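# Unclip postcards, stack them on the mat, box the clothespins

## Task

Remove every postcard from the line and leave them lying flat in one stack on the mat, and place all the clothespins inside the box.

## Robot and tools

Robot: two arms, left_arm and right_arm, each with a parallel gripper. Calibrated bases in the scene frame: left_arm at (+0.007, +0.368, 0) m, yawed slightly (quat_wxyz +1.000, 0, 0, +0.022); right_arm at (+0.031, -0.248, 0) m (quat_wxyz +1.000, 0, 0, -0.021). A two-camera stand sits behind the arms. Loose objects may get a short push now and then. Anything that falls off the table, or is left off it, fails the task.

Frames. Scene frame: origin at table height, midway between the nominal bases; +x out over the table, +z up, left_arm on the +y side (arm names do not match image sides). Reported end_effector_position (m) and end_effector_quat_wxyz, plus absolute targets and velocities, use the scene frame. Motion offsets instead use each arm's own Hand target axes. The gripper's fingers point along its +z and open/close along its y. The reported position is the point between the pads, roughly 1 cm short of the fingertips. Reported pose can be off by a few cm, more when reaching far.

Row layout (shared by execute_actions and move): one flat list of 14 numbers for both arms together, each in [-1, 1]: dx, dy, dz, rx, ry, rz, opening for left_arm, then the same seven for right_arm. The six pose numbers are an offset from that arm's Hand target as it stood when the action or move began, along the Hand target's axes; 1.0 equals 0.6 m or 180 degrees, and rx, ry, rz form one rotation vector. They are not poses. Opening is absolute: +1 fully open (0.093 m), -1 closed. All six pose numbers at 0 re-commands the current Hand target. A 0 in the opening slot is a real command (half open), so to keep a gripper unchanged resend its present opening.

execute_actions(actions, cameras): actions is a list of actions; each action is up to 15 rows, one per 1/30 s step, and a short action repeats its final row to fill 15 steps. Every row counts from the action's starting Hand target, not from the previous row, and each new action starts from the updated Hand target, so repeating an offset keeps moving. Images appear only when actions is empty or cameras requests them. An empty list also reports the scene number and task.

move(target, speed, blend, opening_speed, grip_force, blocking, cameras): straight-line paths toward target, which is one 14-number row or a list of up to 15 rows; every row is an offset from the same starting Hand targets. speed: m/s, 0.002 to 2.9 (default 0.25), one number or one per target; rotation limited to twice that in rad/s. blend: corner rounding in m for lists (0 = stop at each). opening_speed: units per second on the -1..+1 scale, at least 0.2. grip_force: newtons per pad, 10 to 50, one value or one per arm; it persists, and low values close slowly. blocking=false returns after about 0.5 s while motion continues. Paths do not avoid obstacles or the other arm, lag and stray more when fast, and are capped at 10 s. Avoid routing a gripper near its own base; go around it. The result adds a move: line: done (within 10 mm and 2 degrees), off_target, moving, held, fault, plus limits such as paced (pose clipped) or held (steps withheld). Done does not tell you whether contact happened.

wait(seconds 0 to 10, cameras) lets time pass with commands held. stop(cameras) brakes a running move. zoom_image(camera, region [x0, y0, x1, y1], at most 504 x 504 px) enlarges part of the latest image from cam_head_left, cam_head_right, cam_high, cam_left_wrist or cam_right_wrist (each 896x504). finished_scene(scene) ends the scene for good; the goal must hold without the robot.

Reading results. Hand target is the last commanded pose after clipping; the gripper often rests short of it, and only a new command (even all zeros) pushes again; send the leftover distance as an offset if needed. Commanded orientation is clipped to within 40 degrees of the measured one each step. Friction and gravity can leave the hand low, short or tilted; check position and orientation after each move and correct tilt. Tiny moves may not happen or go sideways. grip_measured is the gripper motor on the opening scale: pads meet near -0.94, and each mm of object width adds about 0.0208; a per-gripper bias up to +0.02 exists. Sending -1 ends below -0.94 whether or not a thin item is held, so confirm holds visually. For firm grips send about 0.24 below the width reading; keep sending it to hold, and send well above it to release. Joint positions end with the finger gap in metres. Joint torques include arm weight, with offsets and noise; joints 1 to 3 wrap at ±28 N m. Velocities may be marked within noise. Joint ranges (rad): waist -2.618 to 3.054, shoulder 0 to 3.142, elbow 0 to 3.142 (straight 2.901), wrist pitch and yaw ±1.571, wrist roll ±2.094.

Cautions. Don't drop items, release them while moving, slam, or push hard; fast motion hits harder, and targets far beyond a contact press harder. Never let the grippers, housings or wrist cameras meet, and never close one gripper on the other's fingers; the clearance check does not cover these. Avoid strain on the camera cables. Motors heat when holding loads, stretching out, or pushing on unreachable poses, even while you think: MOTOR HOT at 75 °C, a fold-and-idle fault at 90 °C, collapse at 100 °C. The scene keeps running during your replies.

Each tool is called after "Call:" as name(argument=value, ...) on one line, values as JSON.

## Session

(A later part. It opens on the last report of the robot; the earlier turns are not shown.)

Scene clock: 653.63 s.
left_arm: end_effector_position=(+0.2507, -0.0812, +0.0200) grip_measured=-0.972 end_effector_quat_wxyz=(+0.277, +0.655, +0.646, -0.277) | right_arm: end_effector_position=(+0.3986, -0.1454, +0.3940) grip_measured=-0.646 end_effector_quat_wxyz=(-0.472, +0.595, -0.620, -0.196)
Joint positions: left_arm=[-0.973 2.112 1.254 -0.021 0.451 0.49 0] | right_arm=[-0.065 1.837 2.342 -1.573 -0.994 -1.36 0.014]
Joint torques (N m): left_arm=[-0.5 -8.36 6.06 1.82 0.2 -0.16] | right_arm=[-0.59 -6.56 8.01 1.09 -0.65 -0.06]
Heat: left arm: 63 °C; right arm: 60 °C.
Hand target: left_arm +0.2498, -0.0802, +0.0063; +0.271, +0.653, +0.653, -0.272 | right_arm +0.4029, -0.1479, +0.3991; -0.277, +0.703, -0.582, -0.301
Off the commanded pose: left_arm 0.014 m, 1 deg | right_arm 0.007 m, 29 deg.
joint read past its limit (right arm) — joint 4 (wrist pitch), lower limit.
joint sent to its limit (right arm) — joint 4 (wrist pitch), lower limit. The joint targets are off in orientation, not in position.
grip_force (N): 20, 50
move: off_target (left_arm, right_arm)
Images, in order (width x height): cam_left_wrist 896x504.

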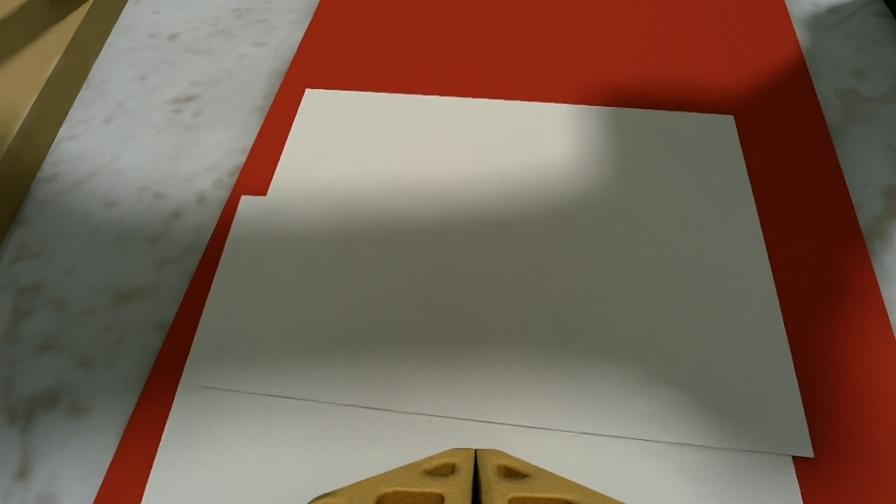

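Call:
move(target=[-0.035,0,0.036,0,0,0,-1, 0,0,0,0,0,0,-1], speed=0.03, cameras=["cam_left_wrist","cam_head_left"])

Call:
zoom_image(camera="cam_head_left", region=[465, 270, 585, 370])

Scene clock: 657.33 s.
left_arm: end_effector_position=(+0.2494, -0.1110, +0.0199) grip_measured=-0.972 end_effector_quat_wxyz=(+0.286, +0.655, +0.640, -0.283) | right_arm: end_effector_position=(+0.3986, -0.1454, +0.3940) grip_measured=-0.646 end_effector_quat_wxyz=(-0.472, +0.595, -0.620, -0.196)
Joint positions: left_arm=[-1.014 2.181 1.35 -0.01 0.433 0.455 0] | right_arm=[-0.065 1.837 2.342 -1.573 -0.994 -1.36 0.014]
Joint torques (N m): left_arm=[-0.51 -8.59 8.46 1.49 0.09 -0.15] | right_arm=[-0.62 -6.48 8.01 1.09 -0.64 -0.05]
Heat: left arm: 62 °C; right arm: 60 °C.
Hand target: left_arm +0.2499, -0.1102, +0.0057; +0.270, +0.653, +0.653, -0.271 | right_arm +0.4029, -0.1479, +0.3991; -0.277, +0.703, -0.582, -0.301
Off the commanded pose: left_arm 0.014 m, 3 deg | right_arm 0.007 m, 29 deg.
joint read past its limit (right arm) — joint 4 (wrist pitch), lower limit.
joint sent to its limit (right arm) — joint 4 (wrist pitch), lower limit. The joint targets are off in orientation, not in position.
grip_force (N): 20, 50
move: off_target (left_arm, right_arm)
Images, in order (width x height): cam_head_left 896x504, cam_left_wrist 896x504.

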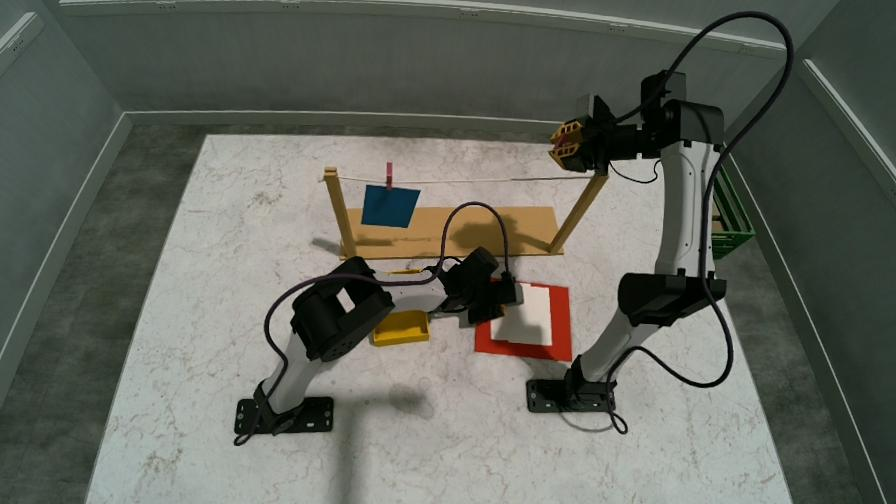

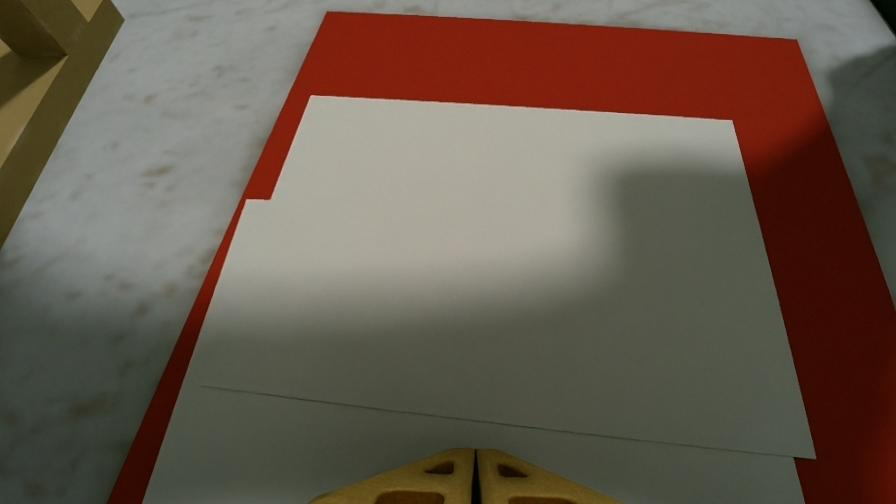

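Scaled by 4.200 from the camera's 896x504 image, which has a finer 1280x720 frame.

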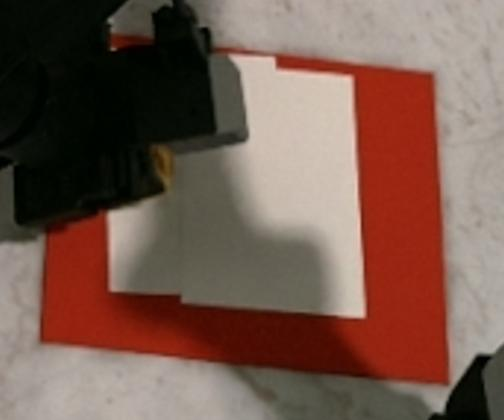

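Call:
move(target=[[-0.053,0,-0.053,0,0,0,-1, 0,0,0,0,0,0,-1],[-0.159,0,0.053,0,0,0,-1, 0,0,0,0,0,0,-1],[-0.141,0,0.0707,0,0,0,-1, 0,0,0,0,0,0,-1]], speed=0.1, blend=[0.01,0.01,0], cameras=["cam_left_wrist"])

Scene clock: 665.70 s.
left_arm: end_effector_position=(+0.2471, -0.1975, +0.0422) grip_measured=-0.972 end_effector_quat_wxyz=(+0.271, +0.656, +0.647, -0.277) | right_arm: end_effector_position=(+0.3986, -0.1454, +0.3940) grip_measured=-0.646 end_effector_quat_wxyz=(-0.472, +0.595, -0.620, -0.196)
Joint positions: left_arm=[-1.116 2.41 1.869 -0.303 0.361 0.374 0] | right_arm=[-0.065 1.837 2.342 -1.573 -0.994 -1.36 0.014]
Joint torques (N m): left_arm=[-0.25 -11.56 9.35 1.69 0.1 -0.16] | right_arm=[-0.62 -6.49 7.99 1.09 -0.66 -0.07]
Heat: left arm: 61 °C; right arm: 60 °C.
Hand target: left_arm +0.2499, -0.1999, +0.0357; +0.270, +0.653, +0.653, -0.271 | right_arm +0.4029, -0.1479, +0.3991; -0.277, +0.703, -0.582, -0.301
Off the commanded pose: left_arm 0.007 m, 1 deg | right_arm 0.007 m, 29 deg.
joint read past its limit (right arm) — joint 4 (wrist pitch), lower limit.
joint sent to its limit (right arm) — joint 4 (wrist pitch), lower limit. The joint targets are off in orientation, not in position.
grip_force (N): 20, 50
move: off_target (right_arm); blend cut to 0.0076 m at target 2
Images, in order (width x height): cam_left_wrist 896x504.

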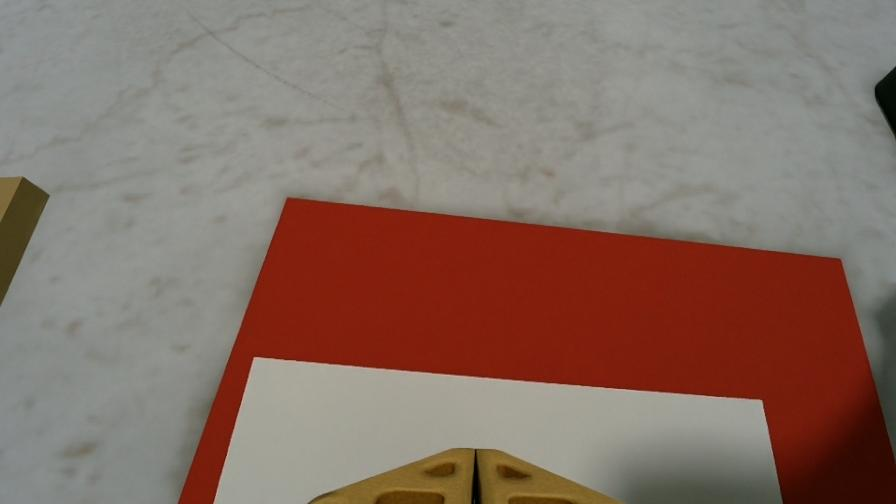

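Call:
move(target=[[0.0354,0,0.0354,0,0,0,-1, 0,0,0,0,0,0,-1],[0.0731,0,-0.0023,0,0,0,-1, 0,0,0,0,0,0,-1]], speed=0.03, cameras=["cam_left_wrist","cam_head_left"])

Call:
zoom_image(camera="cam_head_left", region=[465, 270, 585, 370])

Scene clock: 673.03 s.
left_arm: end_effector_position=(+0.2521, -0.1856, +0.0194) grip_measured=-0.972 end_effector_quat_wxyz=(+0.299, +0.647, +0.639, -0.289) | right_arm: end_effector_position=(+0.3986, -0.1454, +0.3940) grip_measured=-0.646 end_effector_quat_wxyz=(-0.472, +0.595, -0.620, -0.196)
Joint positions: left_arm=[-1.095 2.387 1.685 -0.078 0.377 0.374 0] | right_arm=[-0.065 1.837 2.342 -1.573 -0.994 -1.36 0.014]
Joint torques (N m): left_arm=[0.62 -13.91 5.14 1.24 0.19 0.09] | right_arm=[-0.65 -6.52 8.02 1.1 -0.66 -0.06]
Heat: left arm: 61 °C; right arm: 60 °C.
Hand target: left_arm +0.2498, -0.1680, +0.0057; +0.270, +0.653, +0.653, -0.272 | right_arm +0.4029, -0.1479, +0.3991; -0.277, +0.703, -0.582, -0.301
Off the commanded pose: left_arm 0.023 m, 4 deg | right_arm 0.007 m, 29 deg.
joint read past its limit (right arm) — joint 4 (wrist pitch), lower limit.
joint sent to its limit (right arm) — joint 4 (wrist pitch), lower limit. The joint targets are off in orientation, not in position.
grip_force (N): 20, 50
move: off_target (left_arm, right_arm)
Images, in order (width x height): cam_head_left 896x504, cam_left_wrist 896x504.

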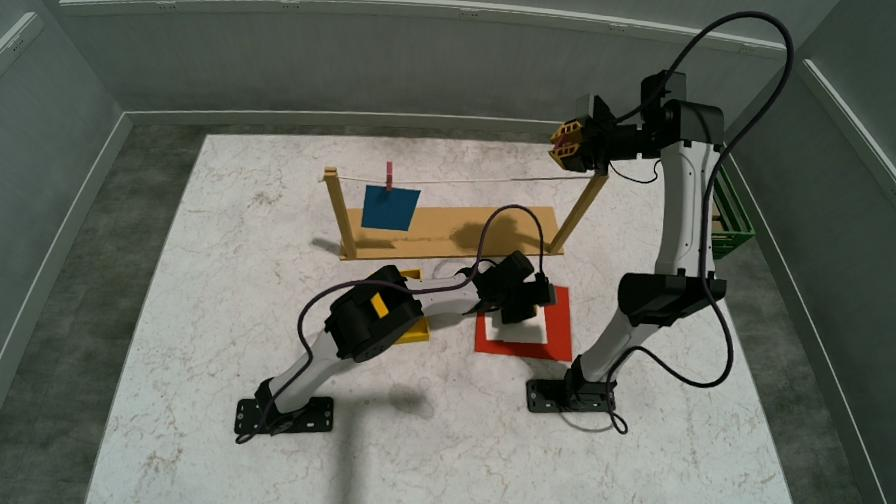

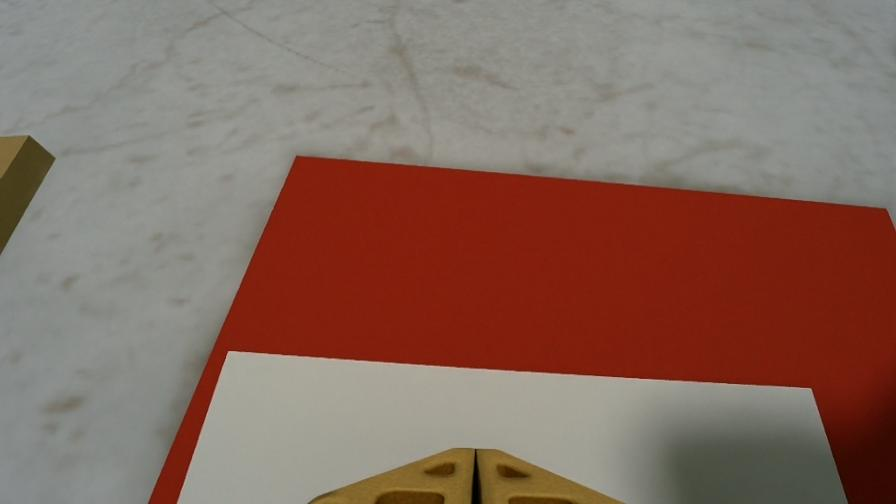

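Scaled by 4.200 from the camera's 896x504 image, which has a finer 1280x720 frame.

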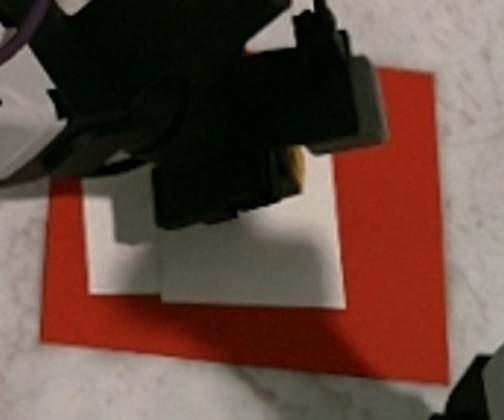

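Call:
move(target=[[-0.0425,0,-0.0047,0,0,0,-1, 0,0,0,0,0,0,-1],[-0.137,0,-0.099,0,0,0,-1, 0,0,0,0,0,0,-1]], speed=[0.05,0.12], blend=[0.01,0], cameras=["cam_left_wrist","cam_head_left"])

Call:
zoom_image(camera="cam_head_left", region=[465, 270, 585, 370])

Scene clock: 679.00 s.
left_arm: end_effector_position=(+0.2482, -0.1808, +0.0791) grip_measured=-0.972 end_effector_quat_wxyz=(+0.247, +0.654, +0.661, -0.272) | right_arm: end_effector_position=(+0.3986, -0.1454, +0.3940) grip_measured=-0.646 end_effector_quat_wxyz=(-0.472, +0.595, -0.620, -0.196)
Joint positions: left_arm=[-1.098 2.341 1.928 -0.487 0.37 0.374 0] | right_arm=[-0.065 1.837 2.342 -1.573 -0.994 -1.36 0.014]
Joint torques (N m): left_arm=[-0.46 -16.01 9.37 1.56 0.15 -0.03] | right_arm=[-0.61 -6.53 8.01 1.09 -0.65 -0.05]
Heat: left arm: 63 °C; right arm: 60 °C.
Hand target: left_arm +0.2499, -0.1841, +0.1059; +0.270, +0.653, +0.653, -0.272 | right_arm +0.4029, -0.1479, +0.3991; -0.277, +0.703, -0.582, -0.301
Off the commanded pose: left_arm 0.027 m, 3 deg | right_arm 0.007 m, 29 deg.
joint read past its limit (right arm) — joint 4 (wrist pitch), lower limit.
joint sent to its limit (right arm) — joint 4 (wrist pitch), lower limit. The joint targets are off in orientation, not in position.
grip_force (N): 20, 50
move: off_target (left_arm, right_arm)
Images, in order (width x height): cam_head_left 896x504, cam_left_wrist 896x504.

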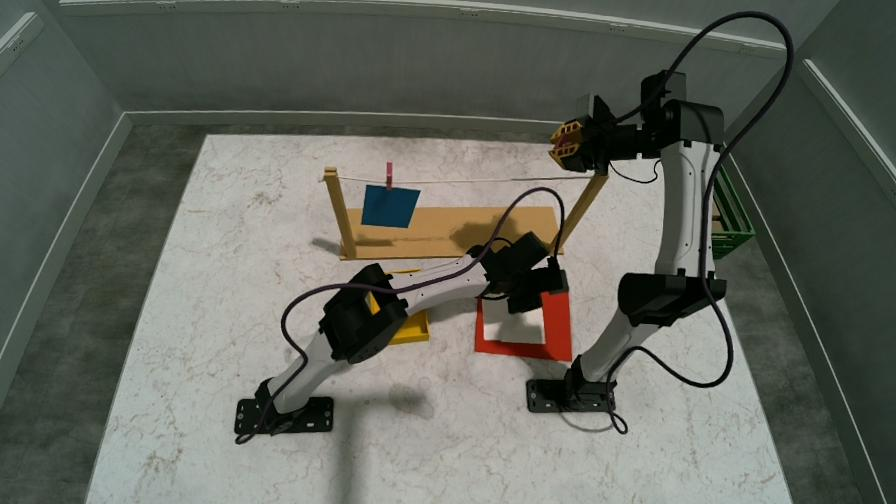

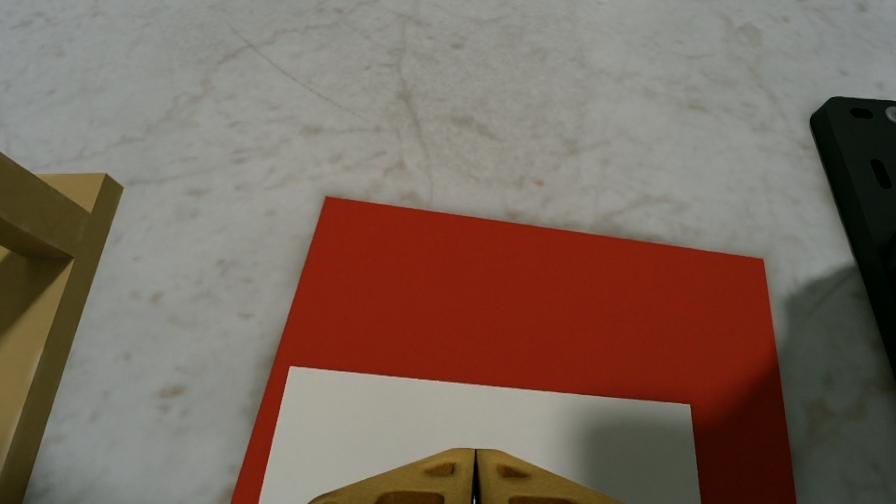

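Scaled by 4.200 from the camera's 896x504 image, which has a finer 1280x720 frame.

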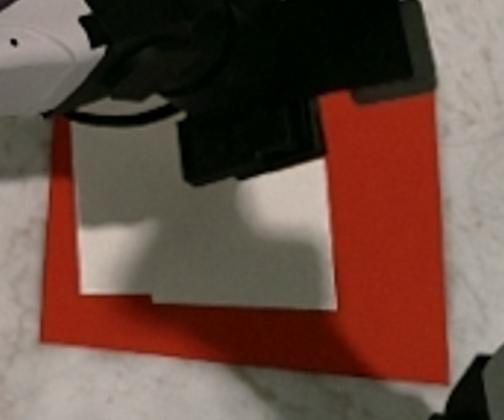

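Call:
move(target=[[-0.13,0,-0.21,0,0,0,-1, 0,0,0,0,0,0,-1],[0.117,0.0333,-0.5515,-0.1585,-0.2446,-0.0645,-1, 0,0,0,0,0,0,-1],[0.27,0.0333,-0.7047,-0.1585,-0.2446,-0.0645,-1, 0,0,0,0,0,0,-1]], speed=0.2, blend=[0.04,0.04,0], cameras=["cam_head_left","cam_left_wrist"])

Call:
zoom_image(camera="cam_head_left", region=[465, 270, 585, 370])

Scene clock: 689.43 s.
left_arm: end_effector_position=(+0.2711, +0.2295, +0.2939) grip_measured=-0.972 end_effector_quat_wxyz=(+0.621, +0.355, +0.607, -0.347) | right_arm: end_effector_position=(+0.3986, -0.1454, +0.3940) grip_measured=-0.646 end_effector_quat_wxyz=(-0.472, +0.595, -0.620, -0.196)
Joint positions: left_arm=[-0.005 0.892 0.537 0.379 1.078 -0.001 0] | right_arm=[-0.065 1.837 2.342 -1.573 -0.994 -1.36 0.014]
Joint torques (N m): left_arm=[0.35 -1.05 7.71 1.69 0.21 -0.11] | right_arm=[-0.59 -6.52 8.01 1.08 -0.66 -0.06]
Heat: left arm: 68 °C; right arm: 60 °C.
Hand target: left_arm +0.2704, +0.2297, +0.2897; +0.613, +0.353, +0.611, -0.354 | right_arm +0.4029, -0.1479, +0.3991; -0.277, +0.703, -0.582, -0.301
Off the commanded pose: left_arm 0.004 m, 1 deg | right_arm 0.007 m, 29 deg.
joint read past its limit (right arm) — joint 4 (wrist pitch), lower limit.
joint sent to its limit (right arm) — joint 4 (wrist pitch), lower limit. The joint targets are off in orientation, not in position.
grip_force (N): 20, 50
move: off_target (right_arm)
Images, in order (width x height): cam_head_left 896x504, cam_left_wrist 896x504.

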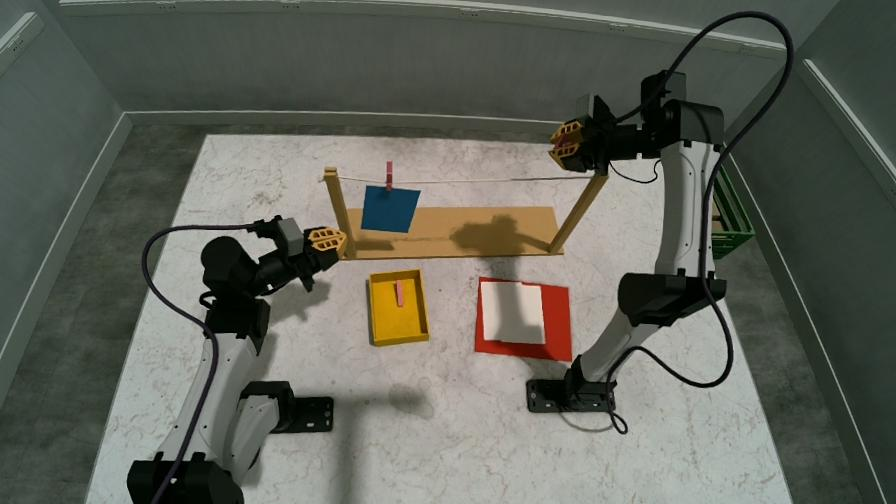

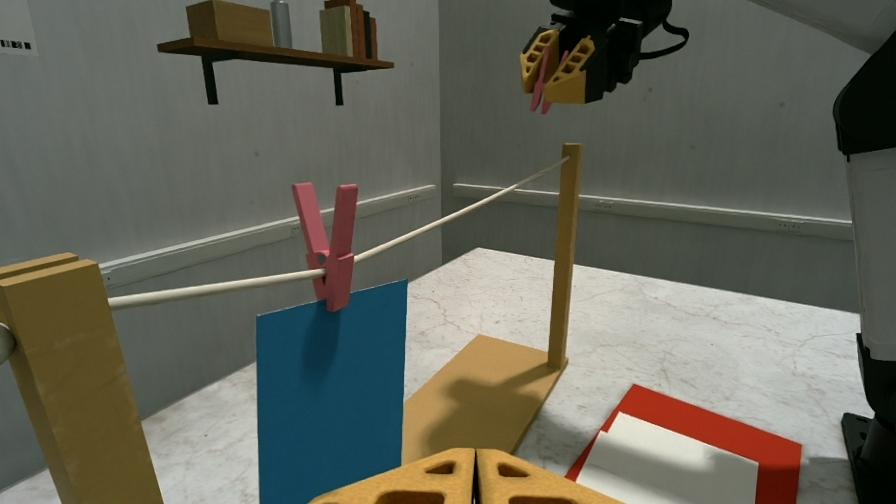

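Scaled by 4.200 from the camera's 896x504 image, which has a finer 1280x720 frame.

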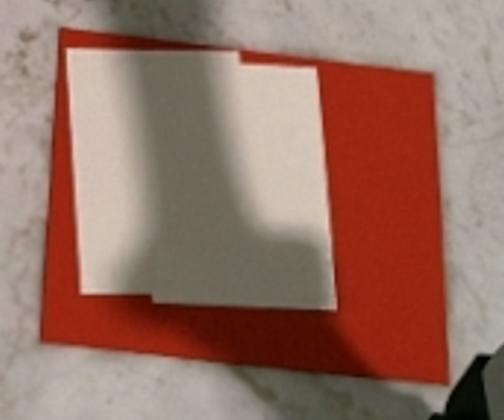

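Call:
move(target=[[0,0,0,0,0,0,-1,-0.192,0.056,0.222,0.0751,0.0359,0.0666,-1],[0,0,0,0,0,0,-1,-0.1775,0.1547,0.4377,0.0751,0.0359,0.0666,-1],[0,0,0,0,0,0,-1,0.001,0.197,0.66,0.0751,0.0359,0.0666,-1]], speed=0.18, blend=[0.05,0.04,0], cameras=["cam_head_left","cam_high","cam_right_wrist"])

Scene clock: 697.73 s.
left_arm: end_effector_position=(+0.2710, +0.2295, +0.2939) grip_measured=-0.972 end_effector_quat_wxyz=(+0.621, +0.356, +0.606, -0.347) | right_arm: end_effector_position=(+0.2477, +0.1226, +0.1317) grip_measured=-0.646 end_effector_quat_wxyz=(-0.289, +0.620, -0.696, -0.217)
Joint positions: left_arm=[-0.005 0.892 0.537 0.379 1.079 -0.001 0] | right_arm=[0.969 1.62 1.123 -0.385 -0.294 -0.422 0.014]
Joint torques (N m): left_arm=[0.32 -1.06 7.68 1.67 0.21 -0.11] | right_arm=[0.51 -7.27 7.43 1.56 -0.11 -0.04]
Heat: left arm: 63 °C; right arm: 60 °C.
Hand target: left_arm +0.2703, +0.2297, +0.2897; +0.613, +0.353, +0.611, -0.354 | right_arm +0.2469, +0.1244, +0.1303; +0.292, -0.617, +0.698, +0.217
Off the commanded pose: left_arm 0.004 m, 1 deg | right_arm 0.002 m, 0 deg.
grip_force (N): 20, 50
move: done
Images, in order (width x height): cam_head_left 896x504, cam_high 896x504, cam_right_wrist 896x504.

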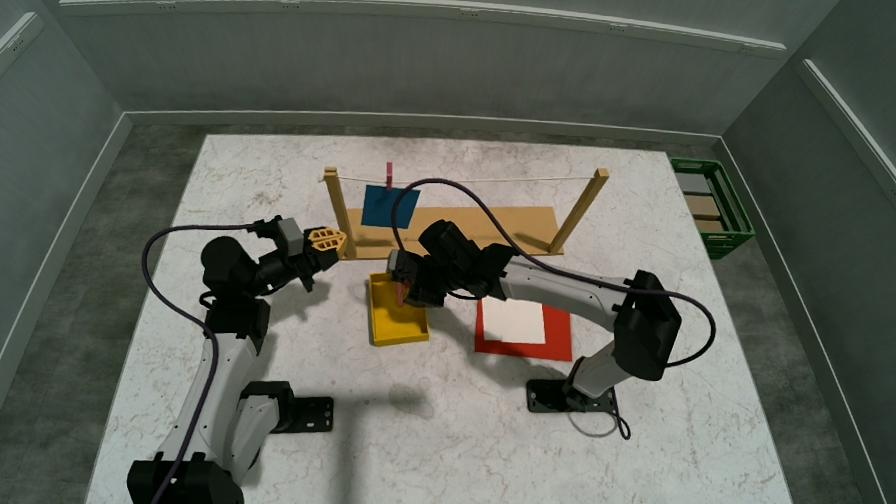

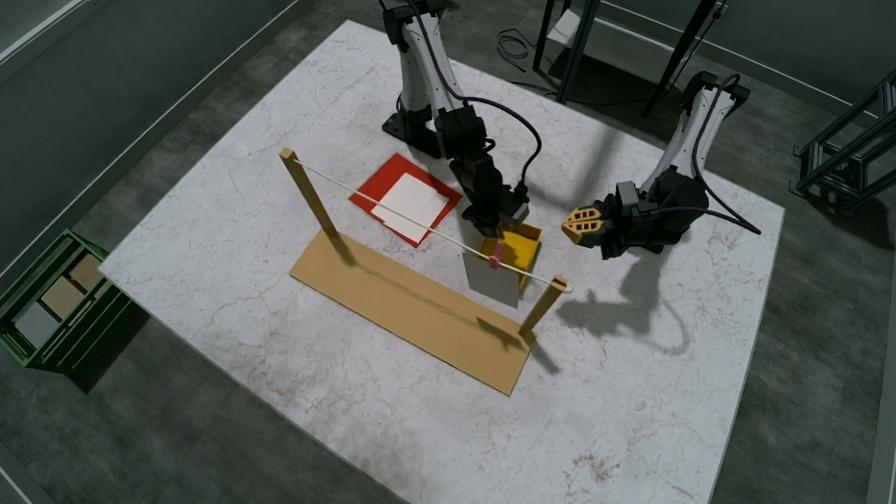

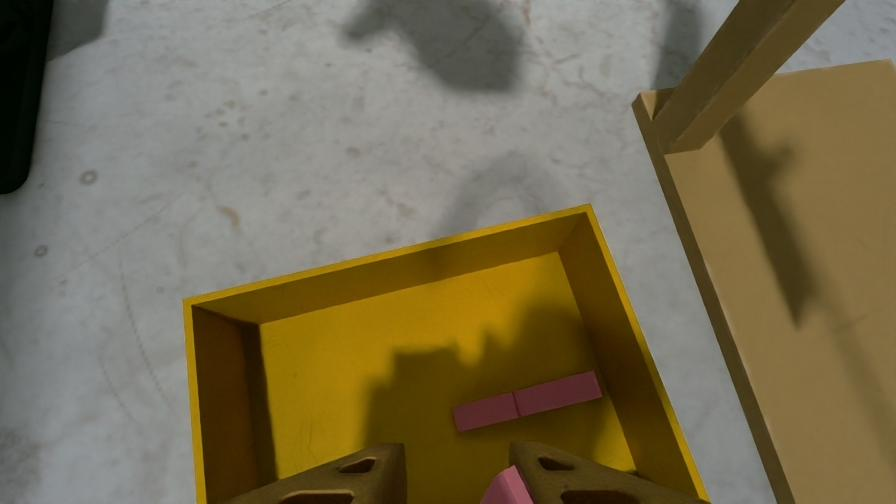

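Call:
move(target=[0,0,0,0,0,0,-1,0.068,0.018,0.1017,0,0,0,-1], speed=0.1, cameras=["cam_right_wrist","cam_head_left","cam_left_wrist"])

Call:
zoom_image(camera="cam_left_wrist", region=[500, 250, 896, 504])

Scene clock: 704.07 s.
left_arm: end_effector_position=(+0.2710, +0.2295, +0.2939) grip_measured=-0.972 end_effector_quat_wxyz=(+0.621, +0.356, +0.606, -0.347) | right_arm: end_effector_position=(+0.2436, +0.1349, +0.0637) grip_measured=-0.646 end_effector_quat_wxyz=(-0.295, +0.619, -0.694, -0.218)
Joint positions: left_arm=[-0.005 0.892 0.537 0.379 1.079 -0.001 0] | right_arm=[1.002 1.746 0.962 -0.079 -0.272 -0.396 0.014]
Joint torques (N m): left_arm=[0.32 -1.05 7.72 1.68 0.21 -0.11] | right_arm=[0.62 -6.56 6.89 1.64 -0.11 -0.03]
Heat: left arm: 60 °C; right arm: 59 °C.
Hand target: left_arm +0.2703, +0.2297, +0.2897; +0.613, +0.353, +0.611, -0.354 | right_arm +0.2419, +0.1365, +0.0572; +0.292, -0.617, +0.698, +0.218
Off the commanded pose: left_arm 0.004 m, 1 deg | right_arm 0.007 m, 1 deg.
grip_force (N): 20, 50
move: done
Images, in order (width x height): cam_head_left 896x504, cam_left_wrist 896x504, cam_right_wrist 896x504.

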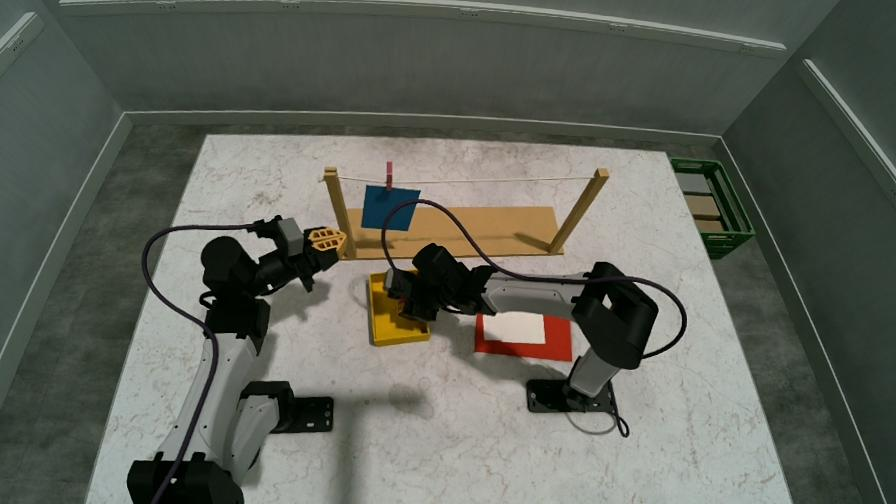

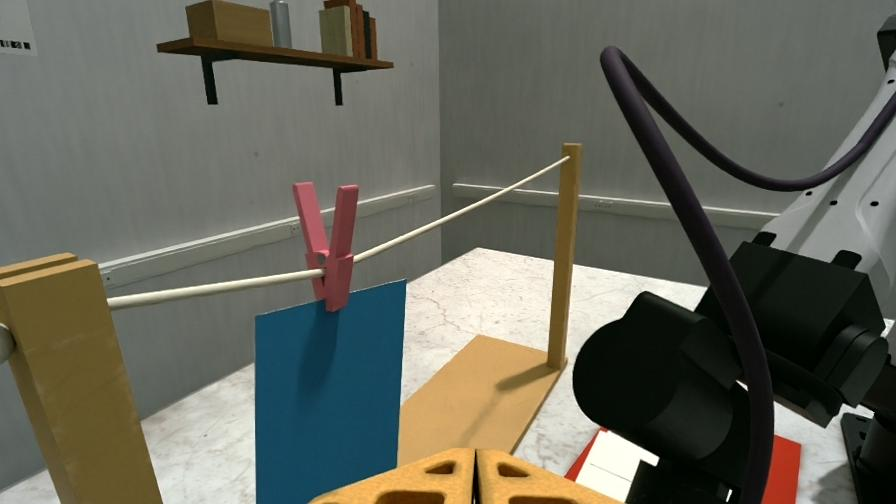

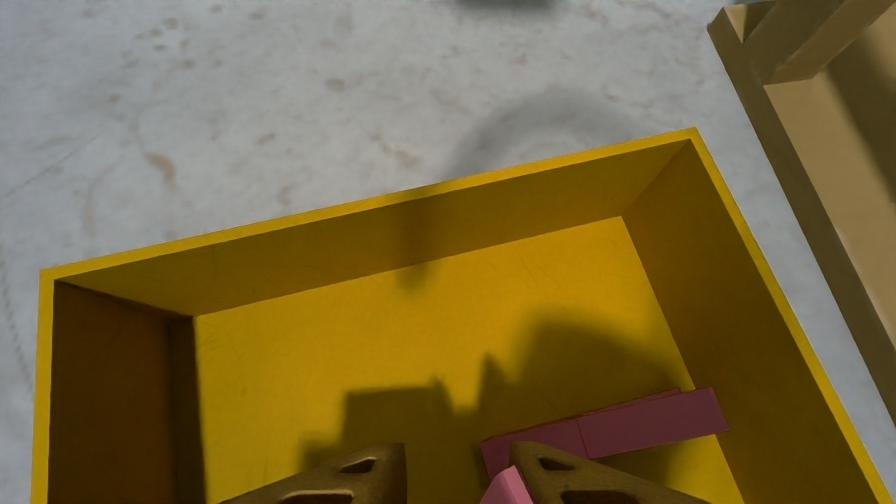

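Scaled by 1.273 from the camera's 896x504 image, which has a finer 1280x720 frame.

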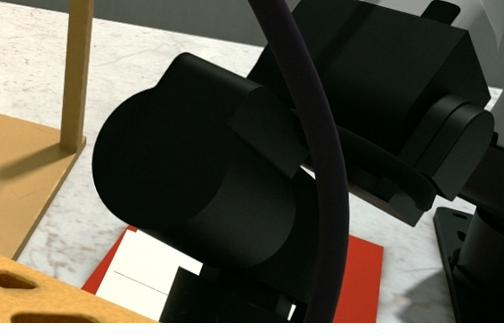

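Call:
move(target=[0,0,0,0,0,0,-1,0.0148,0.021,0.0118,0,0,0,-1], speed=0.08)

Call:
move(target=[0,0,0,0,0,0,-1,0,0,0,0,0,0,-0.4], opening_speed=0.25, cameras=["cam_right_wrist","cam_head_left"])

Scene clock: 708.23 s.
left_arm: end_effector_position=(+0.2710, +0.2295, +0.2939) grip_measured=-0.972 end_effector_quat_wxyz=(+0.621, +0.356, +0.606, -0.347) | right_arm: end_effector_position=(+0.2319, +0.1361, +0.0541) grip_measured=-0.646 end_effector_quat_wxyz=(-0.297, +0.619, -0.693, -0.219)
Joint positions: left_arm=[-0.005 0.892 0.537 0.379 1.079 -0.001 0] | right_arm=[1.033 1.746 0.911 -0.016 -0.252 -0.373 0.014]
Joint torques (N m): left_arm=[0.35 -1.01 7.65 1.68 0.22 -0.1] | right_arm=[0.54 -6.09 6.52 1.64 -0.1 -0.02]
Heat: left arm: 58 °C; right arm: 59 °C.
Hand target: left_arm +0.2703, +0.2297, +0.2897; +0.613, +0.353, +0.611, -0.354 | right_arm +0.2299, +0.1366, +0.0454; +0.292, -0.617, +0.698, +0.217
Off the commanded pose: left_arm 0.004 m, 1 deg | right_arm 0.009 m, 1 deg.
grip_force (N): 20, 50
move: done

Scene clock: 710.83 s.
left_arm: end_effector_position=(+0.2710, +0.2295, +0.2939) grip_measured=-0.972 end_effector_quat_wxyz=(+0.621, +0.356, +0.606, -0.347) | right_arm: end_effector_position=(+0.2320, +0.1362, +0.0541) grip_measured=-0.399 end_effector_quat_wxyz=(-0.298, +0.619, -0.693, -0.218)
Joint positions: left_arm=[-0.005 0.892 0.537 0.379 1.079 -0.001 0] | right_arm=[1.033 1.746 0.911 -0.015 -0.252 -0.372 0.026]
Joint torques (N m): left_arm=[0.34 -1.02 7.71 1.68 0.22 -0.1] | right_arm=[0.57 -6.11 6.5 1.64 -0.1 -0.02]
Heat: left arm: 57 °C; right arm: 59 °C.
Hand target: left_arm +0.2703, +0.2297, +0.2897; +0.613, +0.353, +0.611, -0.354 | right_arm +0.2299, +0.1366, +0.0453; +0.292, -0.617, +0.698, +0.217
Off the commanded pose: left_arm 0.004 m, 1 deg | right_arm 0.009 m, 1 deg.
grip_force (N): 20, 50
move: done
Images, in order (width x height): cam_head_left 896x504, cam_right_wrist 896x504.

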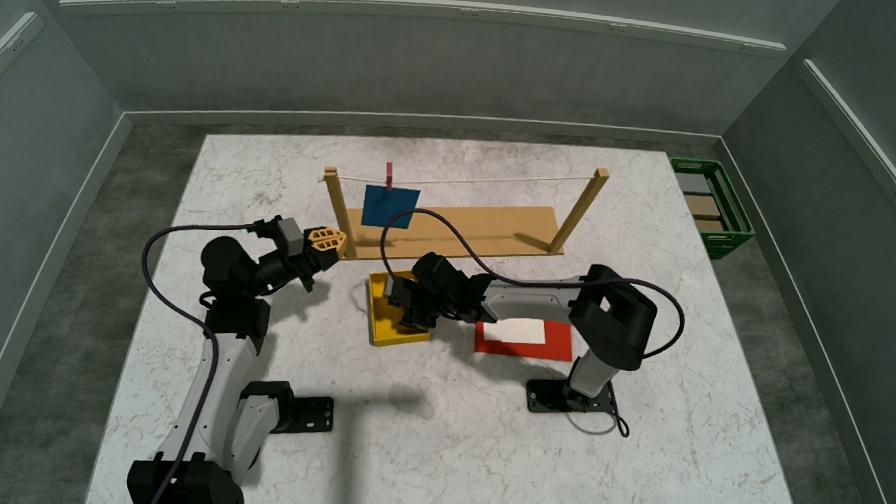

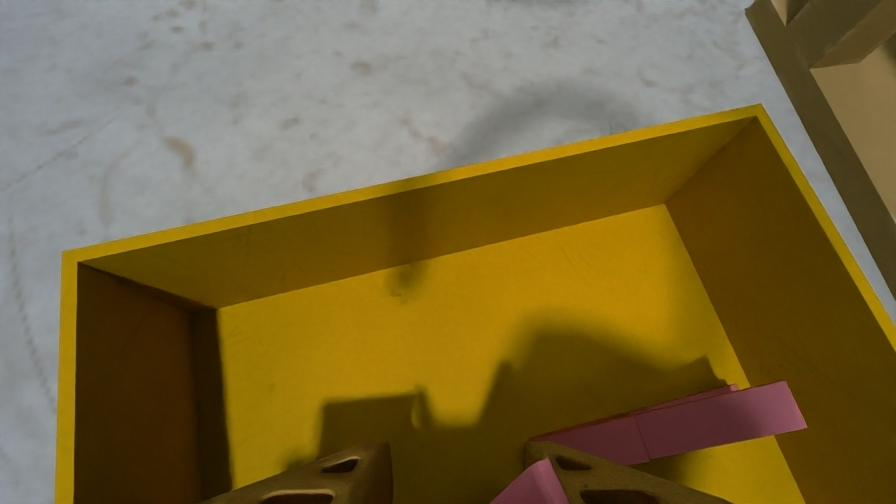

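Call:
move(target=[0,0,0,0,0,0,-1,0,0,0,0,0,0,-0.1], opening_speed=0.25, cameras=["cam_right_wrist"])

Scene clock: 714.60 s.
left_arm: end_effector_position=(+0.2710, +0.2295, +0.2939) grip_measured=-0.972 end_effector_quat_wxyz=(+0.621, +0.356, +0.606, -0.347) | right_arm: end_effector_position=(+0.2322, +0.1363, +0.0543) grip_measured=-0.102 end_effector_quat_wxyz=(-0.298, +0.619, -0.693, -0.219)
Joint positions: left_arm=[-0.005 0.892 0.537 0.379 1.079 -0.001 0] | right_arm=[1.033 1.746 0.911 -0.014 -0.252 -0.372 0.04]
Joint torques (N m): left_arm=[0.32 -1.05 7.69 1.69 0.21 -0.1] | right_arm=[0.55 -6.09 6.52 1.64 -0.1 -0.02]
Heat: left arm: 55 °C; right arm: 59 °C.
Hand target: left_arm +0.2703, +0.2297, +0.2897; +0.613, +0.353, +0.611, -0.354 | right_arm +0.2299, +0.1366, +0.0454; +0.292, -0.617, +0.698, +0.217
Off the commanded pose: left_arm 0.004 m, 1 deg | right_arm 0.009 m, 1 deg.
grip_force (N): 20, 50
move: done
Images, in order (width x height): cam_right_wrist 896x504.

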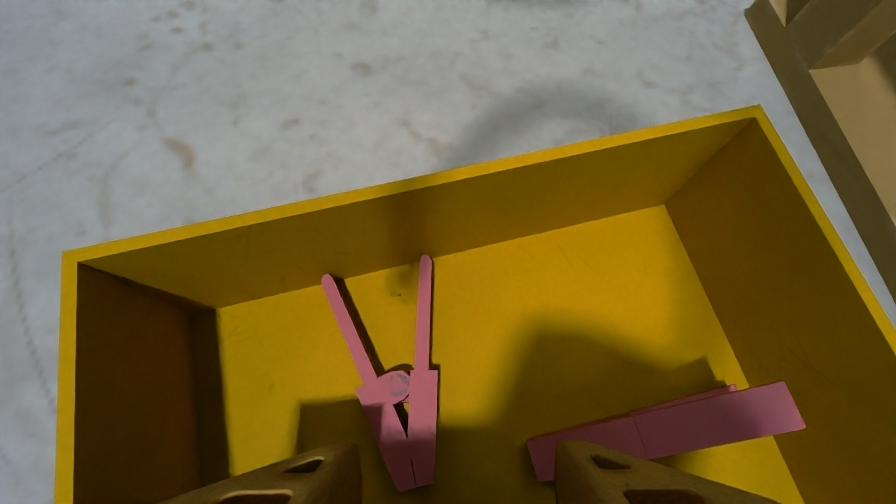

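Call:
move(target=[[0,0,0,0,0,0,-1,-0.154,-0.022,-0.208,0,0,0,-0.1],[0,0,0,0,0,0,-1,0.0067,-0.217,-0.34,0.053,-0.2607,0.0438,-0.1]], speed=[0.12,0.18], blend=[0.03,0], cameras=["cam_right_wrist","cam_head_left","cam_high","cam_left_wrist"])

Scene clock: 745.63 s.
left_arm: end_effector_position=(+0.2710, +0.2295, +0.2939) grip_measured=-0.972 end_effector_quat_wxyz=(+0.621, +0.356, +0.606, -0.347) | right_arm: end_effector_position=(+0.3302, -0.0191, +0.2064) grip_measured=-0.102 end_effector_quat_wxyz=(+0.584, -0.409, +0.574, +0.402)
Joint positions: left_arm=[-0.005 0.892 0.537 0.379 1.079 -0.001 0] | right_arm=[0.325 1.47 0.481 1.002 -0.94 -0.007 0.04]
Joint torques (N m): left_arm=[0.34 -1.07 7.66 1.69 0.22 -0.1] | right_arm=[-0.4 -3.56 5.96 1.79 -0.11 -0.07]
Heat: left arm: 48 °C; right arm: 59 °C.
Hand target: left_arm +0.2703, +0.2297, +0.2897; +0.613, +0.353, +0.611, -0.354 | right_arm +0.3299, -0.0204, +0.2000; +0.579, -0.406, +0.579, +0.407
Off the commanded pose: left_arm 0.004 m, 1 deg | right_arm 0.007 m, 1 deg.
grip_force (N): 20, 50
move: done
Images, in order (width x height): cam_head_left 896x504, cam_high 896x504, cam_left_wrist 896x504, cam_right_wrist 896x504.

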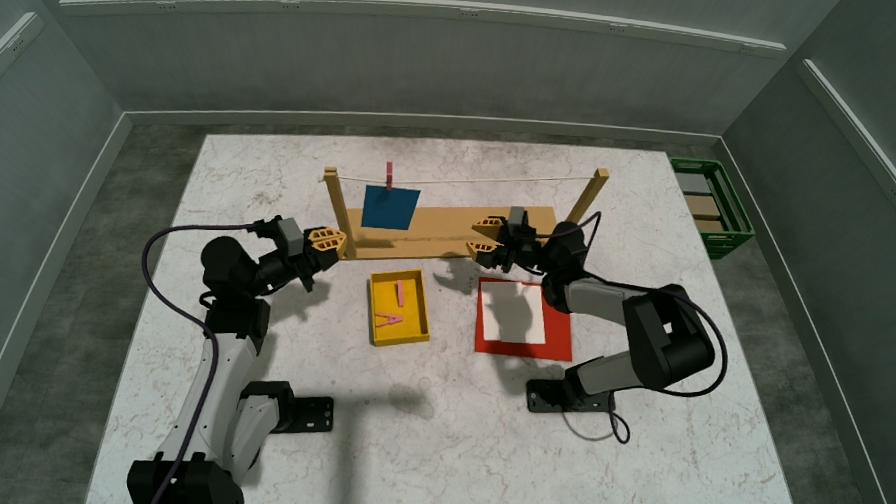

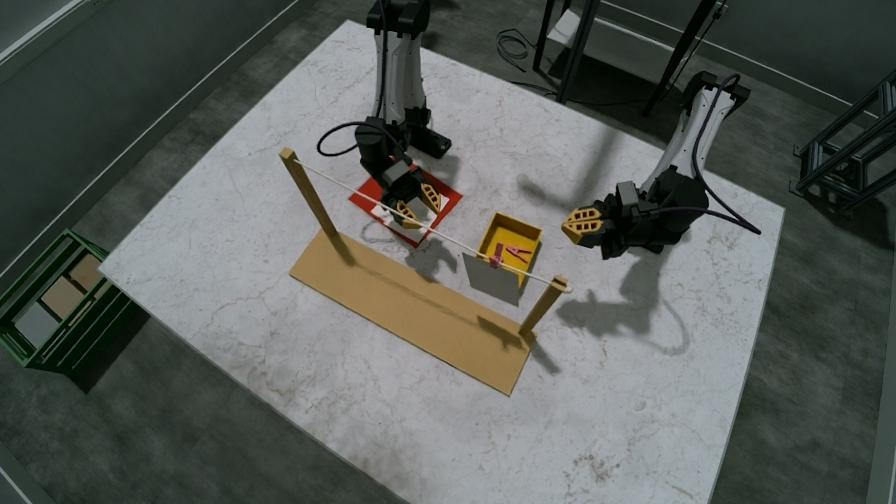

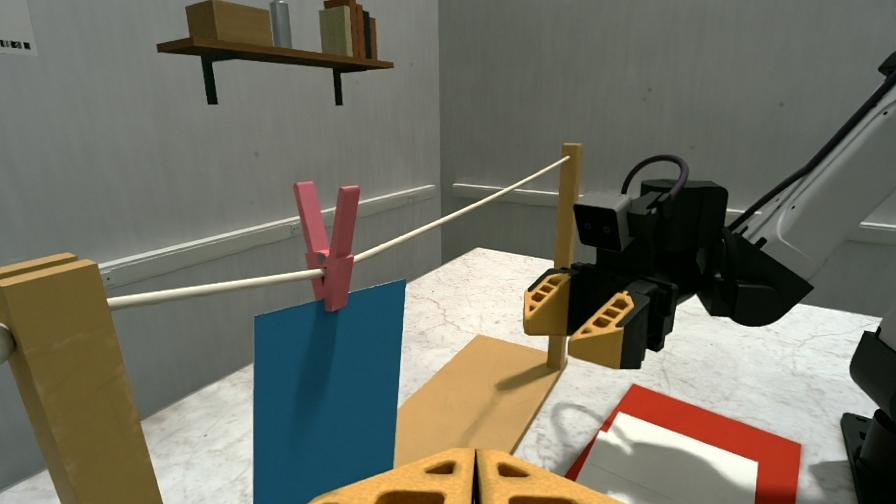

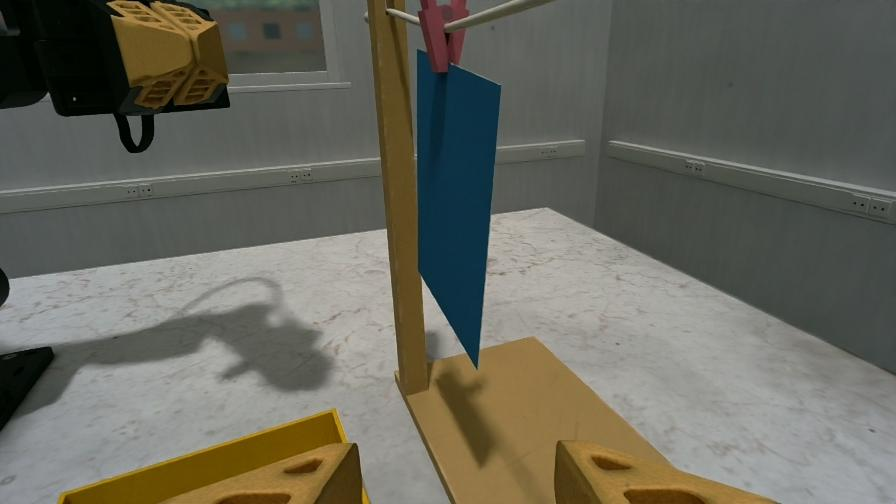

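Call:
move(target=[0,0,0,0,0,0,-1,0.0567,-0.0417,0.139,-0.0444,0,0,0.45], speed=0.1, opening_speed=0.6, cameras=["cam_right_wrist","cam_left_wrist","cam_high"])

Call:
zoom_image(camera="cam_high", region=[380, 180, 600, 330])

Scene clock: 755.83 s.
left_arm: end_effector_position=(+0.2710, +0.2295, +0.2939) grip_measured=-0.972 end_effector_quat_wxyz=(+0.621, +0.356, +0.606, -0.347) | right_arm: end_effector_position=(+0.3797, +0.0447, +0.1640) grip_measured=+0.448 end_effector_quat_wxyz=(+0.548, -0.442, +0.557, +0.442)
Joint positions: left_arm=[-0.005 0.892 0.537 0.379 1.079 -0.001 0] | right_arm=[0.432 1.899 0.767 1.115 -0.96 -0.007 0.067]
Joint torques (N m): left_arm=[0.32 -1.07 7.71 1.68 0.21 -0.11] | right_arm=[0.53 -6.58 8.31 1.81 -0.13 -0.08]
Heat: left arm: 46 °C; right arm: 59 °C.
Hand target: left_arm +0.2703, +0.2297, +0.2897; +0.613, +0.353, +0.611, -0.354 | right_arm +0.3817, +0.0495, +0.1660; +0.549, -0.445, +0.549, +0.446
Off the commanded pose: left_arm 0.004 m, 1 deg | right_arm 0.006 m, 1 deg.
grip_force (N): 20, 50
move: done
Images, in order (width x height): cam_high 896x504, cam_left_wrist 896x504, cam_right_wrist 896x504.

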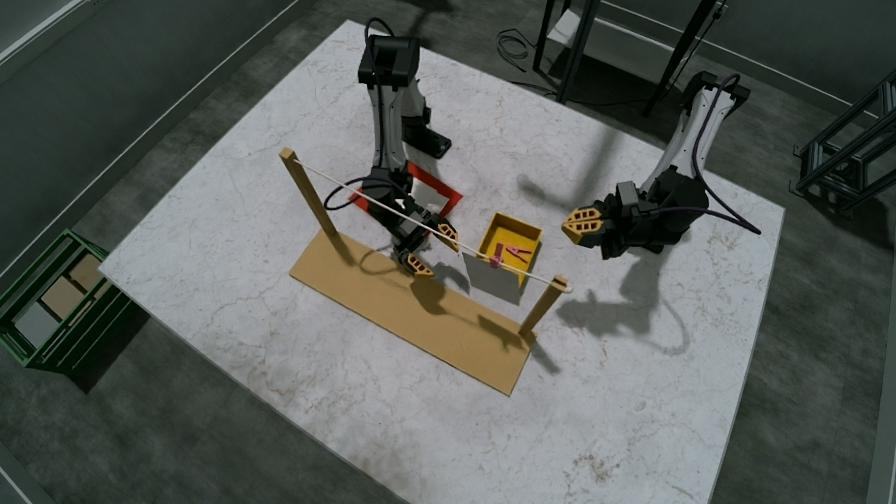

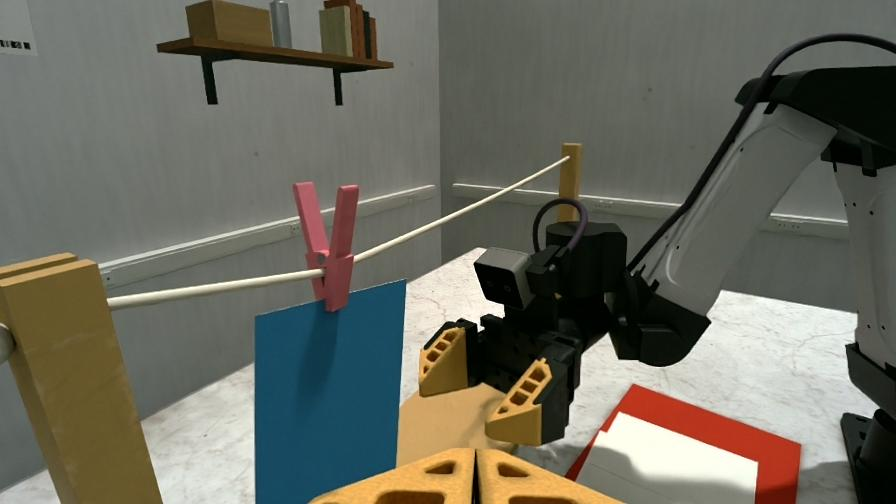

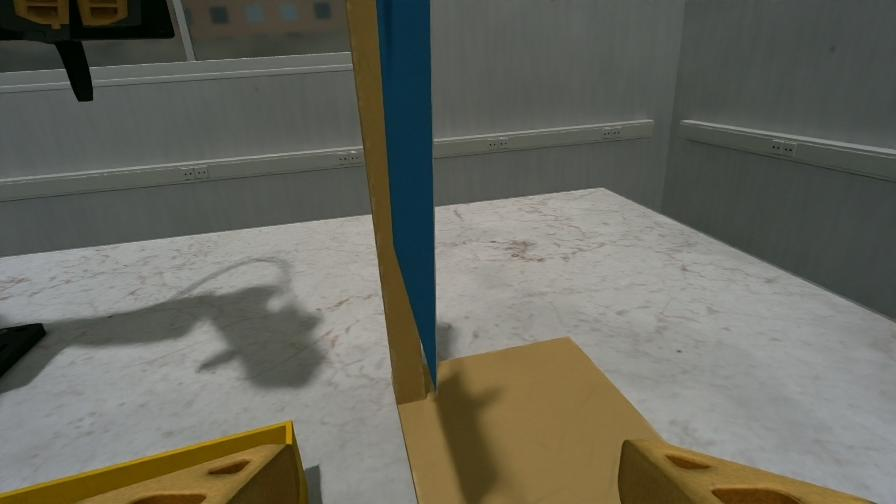

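Scaled by 2.291 from the camera's 896x504 image, which has a finer 1280x720 frame.

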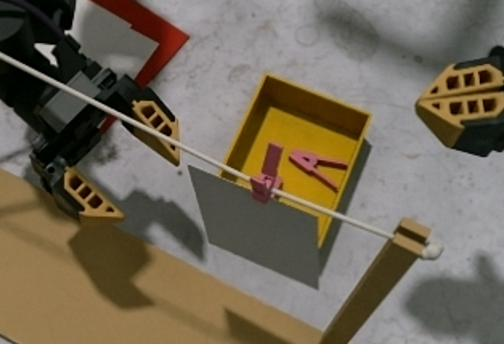

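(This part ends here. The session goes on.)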